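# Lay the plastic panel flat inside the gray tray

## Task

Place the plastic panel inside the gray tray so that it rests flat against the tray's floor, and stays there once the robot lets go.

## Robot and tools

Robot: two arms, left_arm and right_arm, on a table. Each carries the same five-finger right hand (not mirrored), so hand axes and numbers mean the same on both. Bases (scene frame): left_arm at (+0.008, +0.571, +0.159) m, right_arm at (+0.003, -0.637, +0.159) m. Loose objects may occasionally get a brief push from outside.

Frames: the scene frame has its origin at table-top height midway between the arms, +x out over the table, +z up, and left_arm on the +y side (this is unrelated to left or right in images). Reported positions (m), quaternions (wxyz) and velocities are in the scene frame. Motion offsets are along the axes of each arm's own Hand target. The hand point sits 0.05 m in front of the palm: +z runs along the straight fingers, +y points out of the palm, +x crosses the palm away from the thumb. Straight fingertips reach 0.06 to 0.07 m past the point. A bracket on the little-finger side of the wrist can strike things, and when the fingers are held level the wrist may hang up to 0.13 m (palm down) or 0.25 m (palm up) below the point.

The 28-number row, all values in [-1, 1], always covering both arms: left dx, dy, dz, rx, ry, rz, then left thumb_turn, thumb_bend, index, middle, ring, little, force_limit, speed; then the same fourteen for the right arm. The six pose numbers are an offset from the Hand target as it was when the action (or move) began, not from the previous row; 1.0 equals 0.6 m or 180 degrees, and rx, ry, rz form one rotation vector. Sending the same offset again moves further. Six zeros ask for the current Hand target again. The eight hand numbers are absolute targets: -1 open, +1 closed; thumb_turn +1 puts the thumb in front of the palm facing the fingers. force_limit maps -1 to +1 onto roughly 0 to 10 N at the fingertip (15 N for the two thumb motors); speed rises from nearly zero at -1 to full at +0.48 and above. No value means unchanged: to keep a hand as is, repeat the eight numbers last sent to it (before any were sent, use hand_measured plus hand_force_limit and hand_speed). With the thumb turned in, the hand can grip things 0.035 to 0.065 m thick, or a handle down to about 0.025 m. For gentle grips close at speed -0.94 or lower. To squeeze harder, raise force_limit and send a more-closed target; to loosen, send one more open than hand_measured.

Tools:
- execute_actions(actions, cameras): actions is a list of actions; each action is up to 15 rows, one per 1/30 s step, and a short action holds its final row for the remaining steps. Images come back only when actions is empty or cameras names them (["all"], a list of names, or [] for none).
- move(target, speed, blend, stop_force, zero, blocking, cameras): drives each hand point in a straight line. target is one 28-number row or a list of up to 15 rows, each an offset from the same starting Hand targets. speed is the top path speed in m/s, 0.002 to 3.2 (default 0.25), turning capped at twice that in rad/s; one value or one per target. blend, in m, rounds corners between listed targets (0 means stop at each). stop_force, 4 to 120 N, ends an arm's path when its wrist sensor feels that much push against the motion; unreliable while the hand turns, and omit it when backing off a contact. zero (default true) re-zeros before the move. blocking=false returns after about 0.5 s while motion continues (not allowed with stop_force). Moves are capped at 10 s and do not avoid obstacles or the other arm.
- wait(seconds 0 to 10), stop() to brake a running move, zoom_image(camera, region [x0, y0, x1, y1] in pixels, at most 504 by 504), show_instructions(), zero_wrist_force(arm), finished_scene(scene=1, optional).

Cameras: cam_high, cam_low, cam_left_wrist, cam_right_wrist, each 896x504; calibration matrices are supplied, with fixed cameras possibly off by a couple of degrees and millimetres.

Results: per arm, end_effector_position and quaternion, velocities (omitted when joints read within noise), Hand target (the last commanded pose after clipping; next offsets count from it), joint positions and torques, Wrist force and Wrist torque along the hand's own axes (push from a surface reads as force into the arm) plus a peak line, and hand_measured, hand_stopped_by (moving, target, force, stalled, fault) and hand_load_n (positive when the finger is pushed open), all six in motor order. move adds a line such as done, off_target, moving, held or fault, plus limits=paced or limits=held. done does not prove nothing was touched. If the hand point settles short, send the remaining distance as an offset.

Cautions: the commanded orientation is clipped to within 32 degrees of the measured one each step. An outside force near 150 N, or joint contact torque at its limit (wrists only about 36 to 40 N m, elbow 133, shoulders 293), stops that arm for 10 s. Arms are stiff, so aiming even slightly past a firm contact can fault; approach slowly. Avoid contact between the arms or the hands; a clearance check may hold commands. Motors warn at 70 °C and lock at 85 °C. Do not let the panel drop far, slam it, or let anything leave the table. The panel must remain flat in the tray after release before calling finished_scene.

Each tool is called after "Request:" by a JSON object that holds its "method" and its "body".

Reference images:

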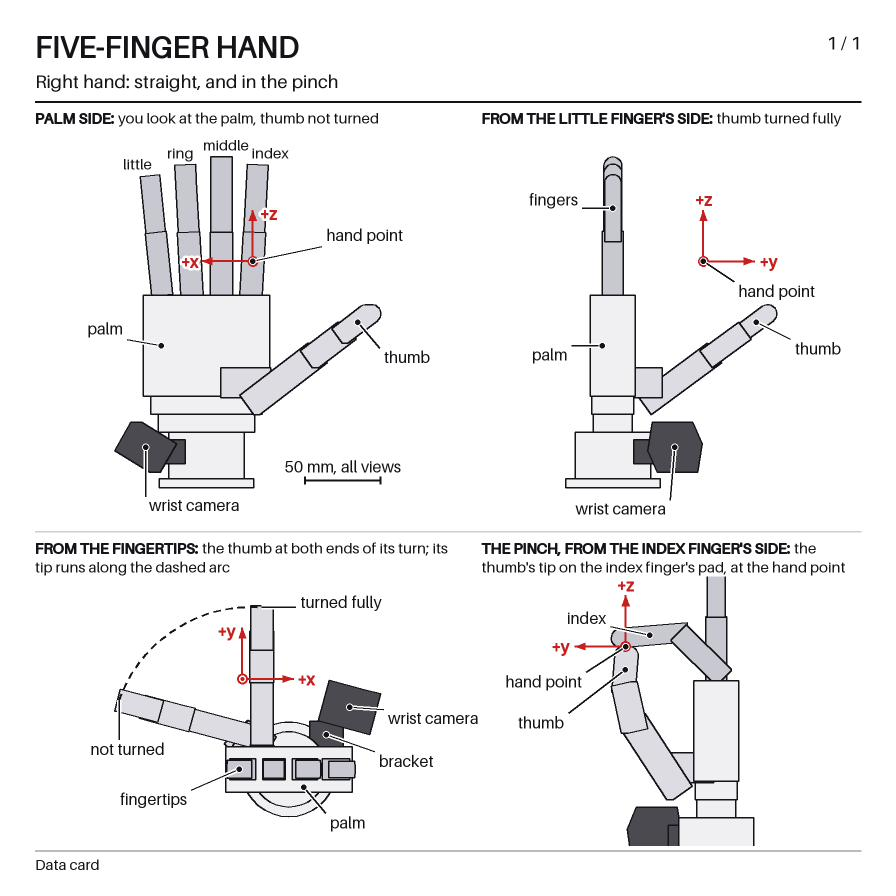

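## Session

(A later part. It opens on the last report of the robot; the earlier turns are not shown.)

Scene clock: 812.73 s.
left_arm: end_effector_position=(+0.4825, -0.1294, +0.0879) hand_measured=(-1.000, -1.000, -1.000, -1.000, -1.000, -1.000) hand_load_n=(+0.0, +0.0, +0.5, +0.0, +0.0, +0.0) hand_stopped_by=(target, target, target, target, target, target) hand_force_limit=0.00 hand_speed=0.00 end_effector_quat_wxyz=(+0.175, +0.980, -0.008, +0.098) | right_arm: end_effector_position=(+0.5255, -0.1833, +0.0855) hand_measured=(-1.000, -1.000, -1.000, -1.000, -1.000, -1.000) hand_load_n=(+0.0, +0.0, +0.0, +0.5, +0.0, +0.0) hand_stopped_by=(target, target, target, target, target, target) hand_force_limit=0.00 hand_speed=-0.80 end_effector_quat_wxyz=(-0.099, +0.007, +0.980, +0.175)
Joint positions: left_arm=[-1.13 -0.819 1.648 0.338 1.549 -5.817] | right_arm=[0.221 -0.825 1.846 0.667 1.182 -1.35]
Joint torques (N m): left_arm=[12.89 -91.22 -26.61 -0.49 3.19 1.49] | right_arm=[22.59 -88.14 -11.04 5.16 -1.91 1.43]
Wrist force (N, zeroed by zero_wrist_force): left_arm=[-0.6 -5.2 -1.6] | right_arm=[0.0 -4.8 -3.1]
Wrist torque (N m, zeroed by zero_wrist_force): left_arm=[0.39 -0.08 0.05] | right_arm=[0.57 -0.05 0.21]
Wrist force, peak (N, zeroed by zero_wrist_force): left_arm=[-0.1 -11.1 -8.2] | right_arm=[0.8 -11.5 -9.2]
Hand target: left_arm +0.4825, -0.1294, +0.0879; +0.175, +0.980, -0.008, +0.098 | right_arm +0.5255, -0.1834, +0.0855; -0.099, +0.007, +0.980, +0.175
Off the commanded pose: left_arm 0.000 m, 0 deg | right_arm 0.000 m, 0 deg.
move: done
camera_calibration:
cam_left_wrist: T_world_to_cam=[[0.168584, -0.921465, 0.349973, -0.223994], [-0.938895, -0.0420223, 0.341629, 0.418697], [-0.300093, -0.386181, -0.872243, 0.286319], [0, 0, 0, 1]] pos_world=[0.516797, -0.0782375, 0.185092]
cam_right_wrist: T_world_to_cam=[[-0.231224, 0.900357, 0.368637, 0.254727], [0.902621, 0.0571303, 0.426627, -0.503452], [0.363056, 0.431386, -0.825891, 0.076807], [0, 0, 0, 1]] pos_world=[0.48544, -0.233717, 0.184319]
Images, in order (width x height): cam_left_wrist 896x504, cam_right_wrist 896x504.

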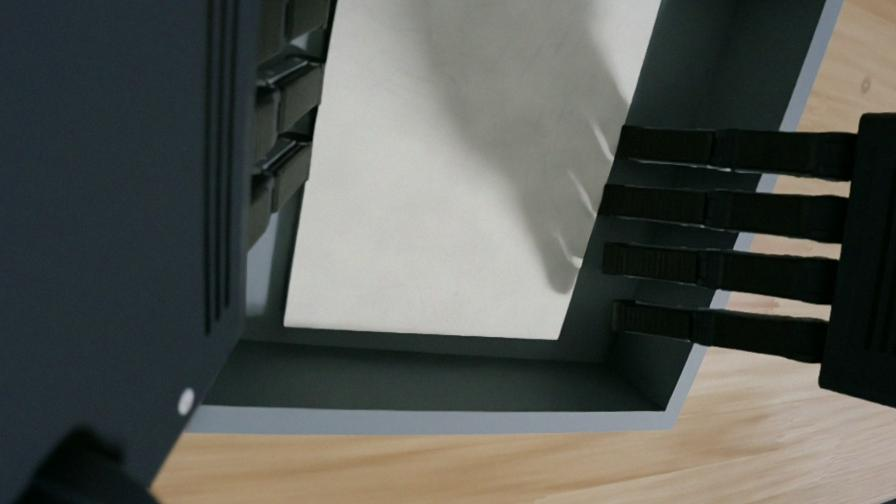

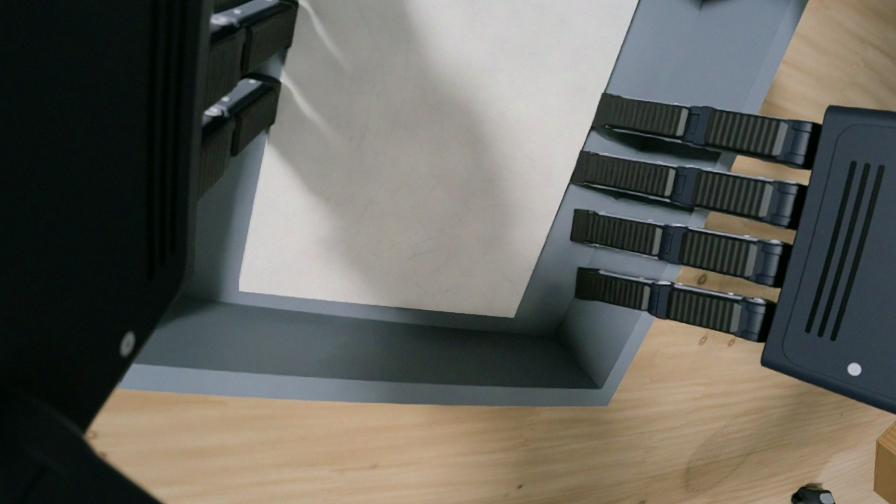

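Request:
{"method": "move", "body": {"target": [0.00062,-0.00335,-0.00293,0,0,0,-1,-1,-1,-1,-1,-1,0,0,0,0,0,0,0,0,-1,-1,-1,-1,-1,-1,0,-0.8], "speed": 0.01, "cameras": ["cam_left_wrist","cam_right_wrist","cam_low"]}}

Request:
{"method": "zoom_image", "body": {"camera": "cam_right_wrist", "region": [500, 60, 700, 360]}}

Scene clock: 816.73 s.
left_arm: end_effector_position=(+0.4826, -0.1270, +0.0889) hand_measured=(-1.000, -1.000, -1.000, -1.000, -1.000, -1.000) hand_load_n=(+0.0, +0.0, +0.0, +0.0, +0.0, +0.0) hand_stopped_by=(target, target, target, target, target, target) hand_force_limit=0.00 hand_speed=0.00 end_effector_quat_wxyz=(+0.175, +0.980, -0.008, +0.098) | right_arm: end_effector_position=(+0.5255, -0.1833, +0.0855) hand_measured=(-1.000, -1.000, -1.000, -1.000, -1.000, -1.000) hand_load_n=(+0.0, +0.0, +0.0, +0.0, +0.0, +0.0) hand_stopped_by=(target, target, target, target, target, target) hand_force_limit=0.00 hand_speed=-0.80 end_effector_quat_wxyz=(-0.099, +0.007, +0.980, +0.175)
Joint positions: left_arm=[-1.128 -0.823 1.652 0.337 1.55 -5.815] | right_arm=[0.221 -0.825 1.846 0.667 1.182 -1.35]
Joint torques (N m): left_arm=[18.48 -87.99 -21.07 1.66 2.42 1.49] | right_arm=[20.83 -86.71 -9.96 5 -0.04 1.28]
Wrist force (N, zeroed by zero_wrist_force): left_arm=[0.5 -0.3 -0.2] | right_arm=[-0.2 -1.3 -0.8]
Wrist torque (N m, zeroed by zero_wrist_force): left_arm=[-0.02 -0.10 0.11] | right_arm=[-0.02 0.05 0.17]
Wrist force, peak (N, zeroed by zero_wrist_force): left_arm=[-0.2 -5.8 -1.6] | right_arm=[-0.1 -5.2 -3.7]
Hand target: left_arm +0.4826, -0.1269, +0.0889; +0.175, +0.980, -0.008, +0.098 | right_arm +0.5255, -0.1834, +0.0855; -0.099, +0.007, +0.980, +0.175
Off the commanded pose: left_arm 0.000 m, 0 deg | right_arm 0.000 m, 0 deg.
move: done
camera_calibration:
cam_left_wrist: T_world_to_cam=[[0.168509, -0.921435, 0.35009, -0.222037], [-0.938912, -0.0419197, 0.341595, 0.418577], [-0.300082, -0.386265, -0.87221, 0.288168], [0, 0, 0, 1]] pos_world=[0.516897, -0.0757372, 0.186092]
cam_right_wrist: T_world_to_cam=[[-0.231192, 0.900395, 0.368563, 0.254734], [0.902623, 0.0571328, 0.426622, -0.503451], [0.363072, 0.431305, -0.825927, 0.076787], [0, 0, 0, 1]] pos_world=[0.48544, -0.233716, 0.184319]
Images, in order (width x height): cam_low 896x504, cam_left_wrist 896x504, cam_right_wrist 896x504.

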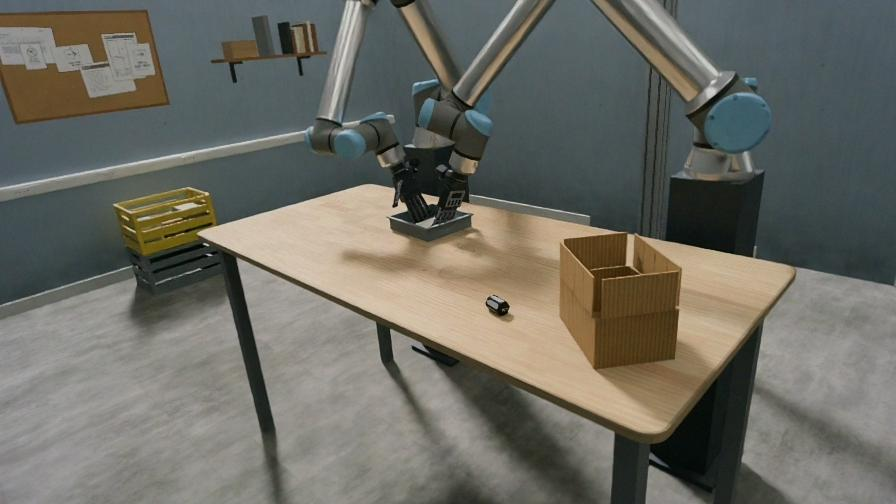

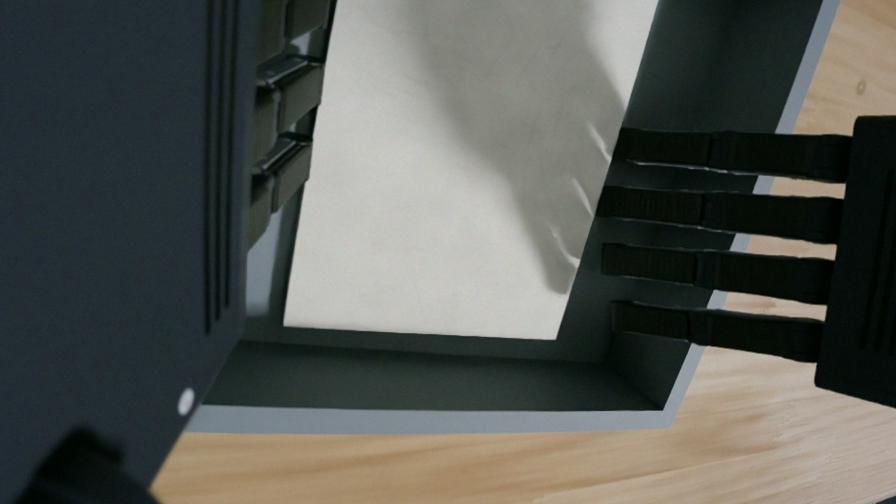

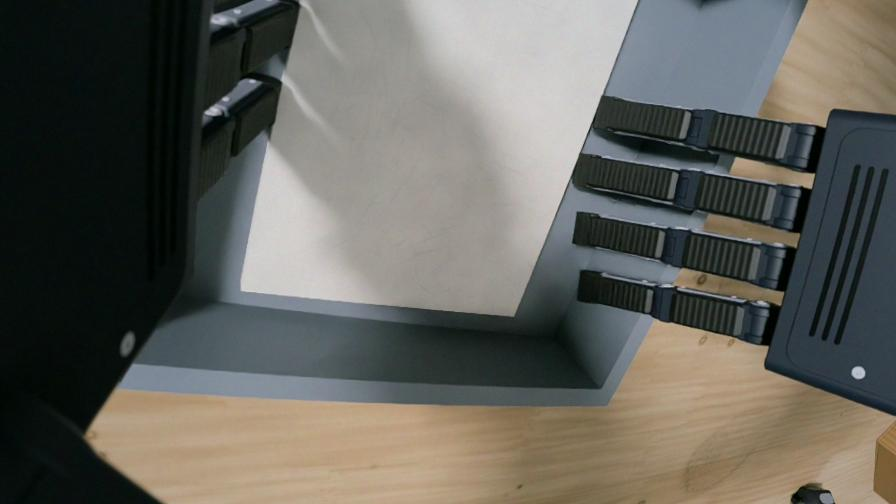

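Scaled by 1.680 from the camera's 896x504 image, which has a finer 1280x720 frame.

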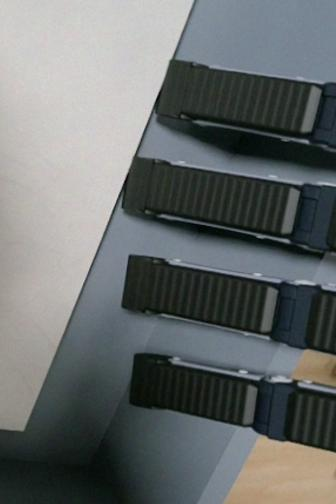

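Request:
{"method": "move", "body": {"target": [[0,-0.0008,-0.005,0,0,0,-1,-1,-1,-1,-1,-1,0,0,0.0002,-0.003,-0.001,0,0,0,-1,-1,-1,-1,-1,-1,0,-0.8],[0,-0.0008,-0.1,0,0,0,-1,-1,-1,-1,-1,-1,0,0,0.0002,-0.003,-0.1,0,0,0,-1,-1,-1,-1,-1,-1,0,-0.8],[0.0195,0.0334,-0.1919,0,0,0,-1,-1,-1,-1,-1,-1,0,0,0.0197,0.0312,-0.1919,0,0,0,-1,-1,-1,-1,-1,-1,0,-0.8]], "speed": [0.01,0.05,0.12], "blend": [0.001,0.01,0], "cameras": ["all"]}}

Request:
{"method": "zoom_image", "body": {"camera": "cam_high", "region": [270, 180, 420, 310]}}

Request:
{"method": "zoom_image", "body": {"camera": "cam_low", "region": [380, 180, 480, 250]}}

Scene clock: 828.13 s.
left_arm: end_effector_position=(+0.4713, -0.1059, +0.2039) hand_measured=(-1.000, -1.000, -1.000, -1.000, -1.000, -1.000) hand_load_n=(+0.0, -0.5, +0.0, +0.0, +0.0, +0.0) hand_stopped_by=(target, target, target, target, target, target) hand_force_limit=0.00 hand_speed=0.00 end_effector_quat_wxyz=(+0.175, +0.980, -0.008, +0.098) end_effector_velocity=(+0.000, -0.001, -0.001) end_effector_angular_velocity=(-0.002, -0.003, -0.001) | right_arm: end_effector_position=(+0.5369, -0.2057, +0.2000) hand_measured=(-1.000, -1.000, -1.000, -1.000, -1.000, -1.000) hand_load_n=(+0.0, +0.0, +0.0, +0.0, +0.0, +0.0) hand_stopped_by=(target, target, target, target, target, target) hand_force_limit=0.00 hand_speed=-0.80 end_effector_quat_wxyz=(-0.099, +0.007, +0.980, +0.175)
Joint positions: left_arm=[-1.129 -0.982 1.679 0.47 1.549 -5.817] | right_arm=[0.181 -0.981 1.841 0.843 1.187 -1.393]
Joint velocities: left_arm=[0 0.001 0 -0.005 -0.001 0.002] | right_arm=[within noise]
Joint torques (N m): left_arm=[-2.64 -67.96 -22.22 0.07 -1.42 1.45] | right_arm=[13.69 -65.08 -14.77 1.46 -0.21 -0.12]
Wrist force (N, zeroed by zero_wrist_force): left_arm=[0.3 -0.1 0.2] | right_arm=[-0.3 -0.8 -0.2]
Wrist torque (N m, zeroed by zero_wrist_force): left_arm=[-0.06 -0.06 0.07] | right_arm=[-0.11 0.07 0.18]
Wrist force, peak (N, zeroed by zero_wrist_force): left_arm=[0.4 0.8 -1.2] | right_arm=[0.0 -1.9 -0.8]
Hand target: left_arm +0.4713, -0.1058, +0.2039; +0.175, +0.980, -0.008, +0.098 | right_arm +0.5368, -0.2057, +0.2000; -0.099, +0.007, +0.980, +0.175
Off the commanded pose: left_arm 0.000 m, 0 deg | right_arm 0.000 m, 0 deg.
move: done
camera_calibration:
cam_left_wrist: T_world_to_cam=[[0.168596, -0.921431, 0.350059, -0.241095], [-0.938896, -0.0420045, 0.341627, 0.369636], [-0.300082, -0.386266, -0.87221, 0.393223], [0, 0, 0, 1]] pos_world=[0.505697, -0.0547375, 0.301092]
cam_right_wrist: T_world_to_cam=[[-0.231126, 0.900419, 0.368547, 0.235226], [0.902571, 0.0570063, 0.426751, -0.56136], [0.363245, 0.431273, -0.825867, 0.176723], [0, 0, 0, 1]] pos_world=[0.49684, -0.256016, 0.298819]

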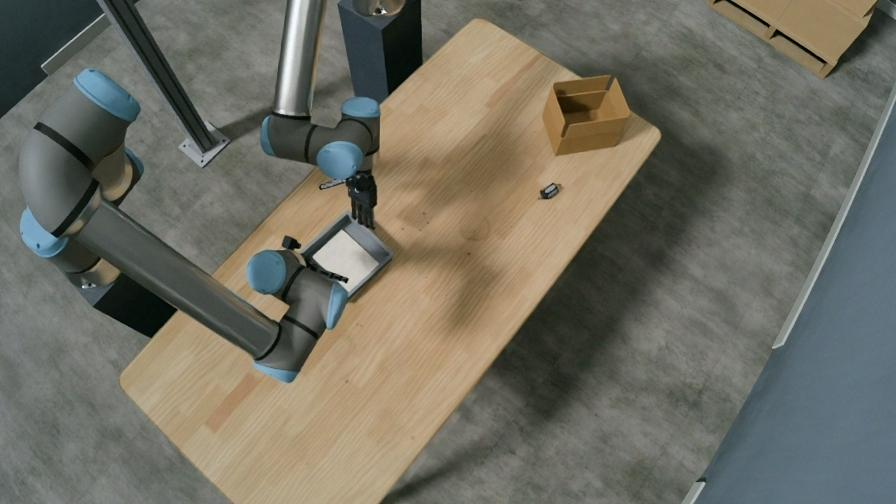

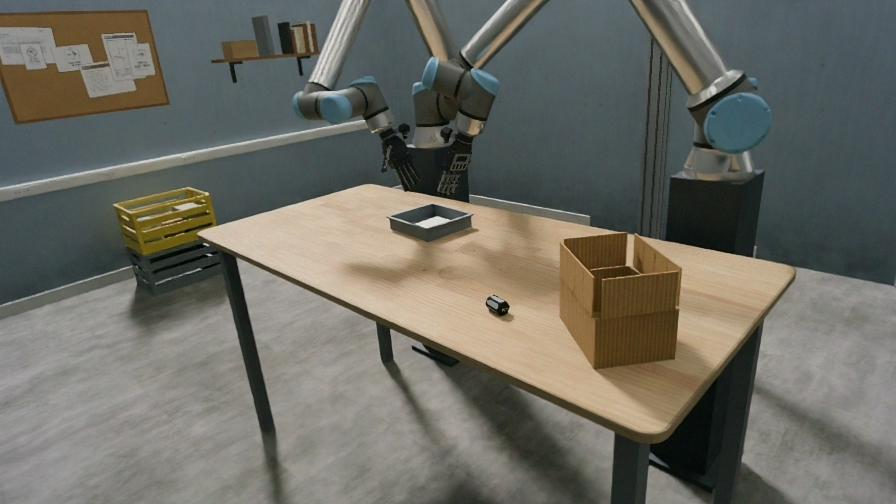

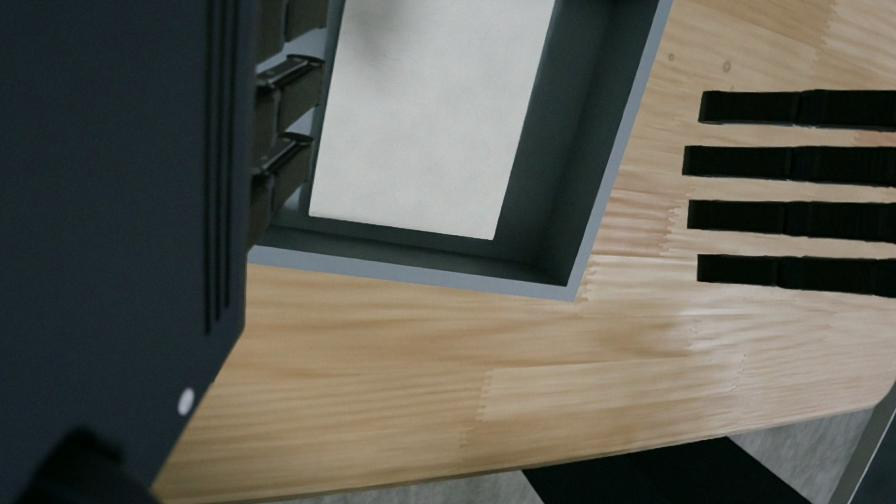

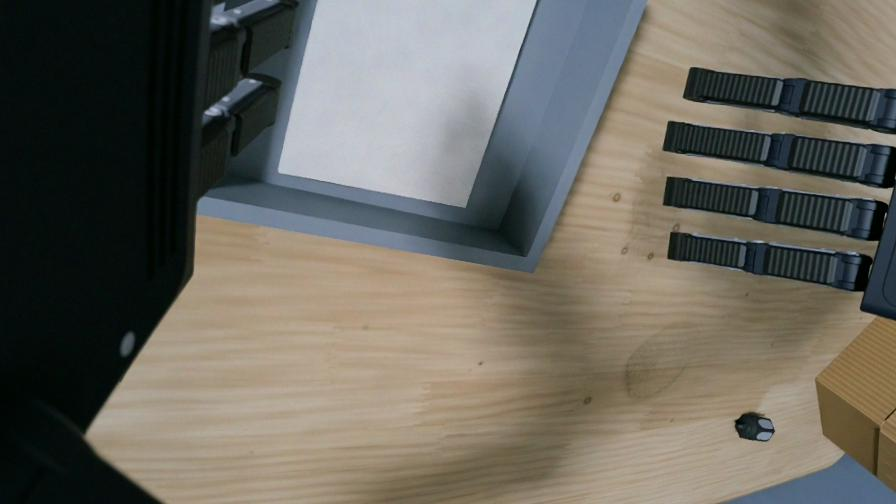

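Scaled by 3.360 from the camera's 896x504 image, which has a finer 1280x720 frame.

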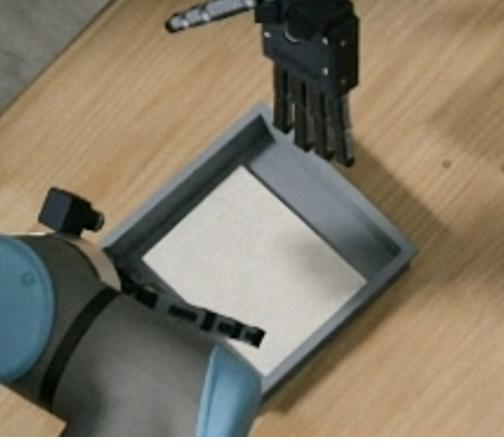

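Scaled by 5.040 from the camera's 896x504 image, which has a finer 1280x720 frame.

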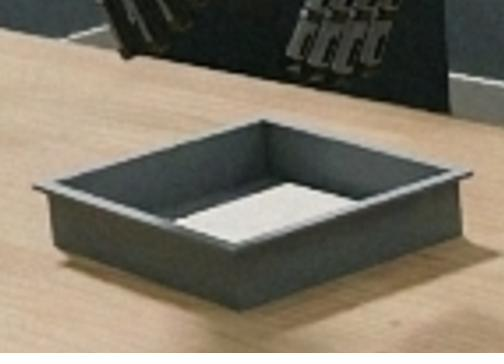

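Request:
{"method": "finished_scene", "body": {}}

The scene is finished: the task was done.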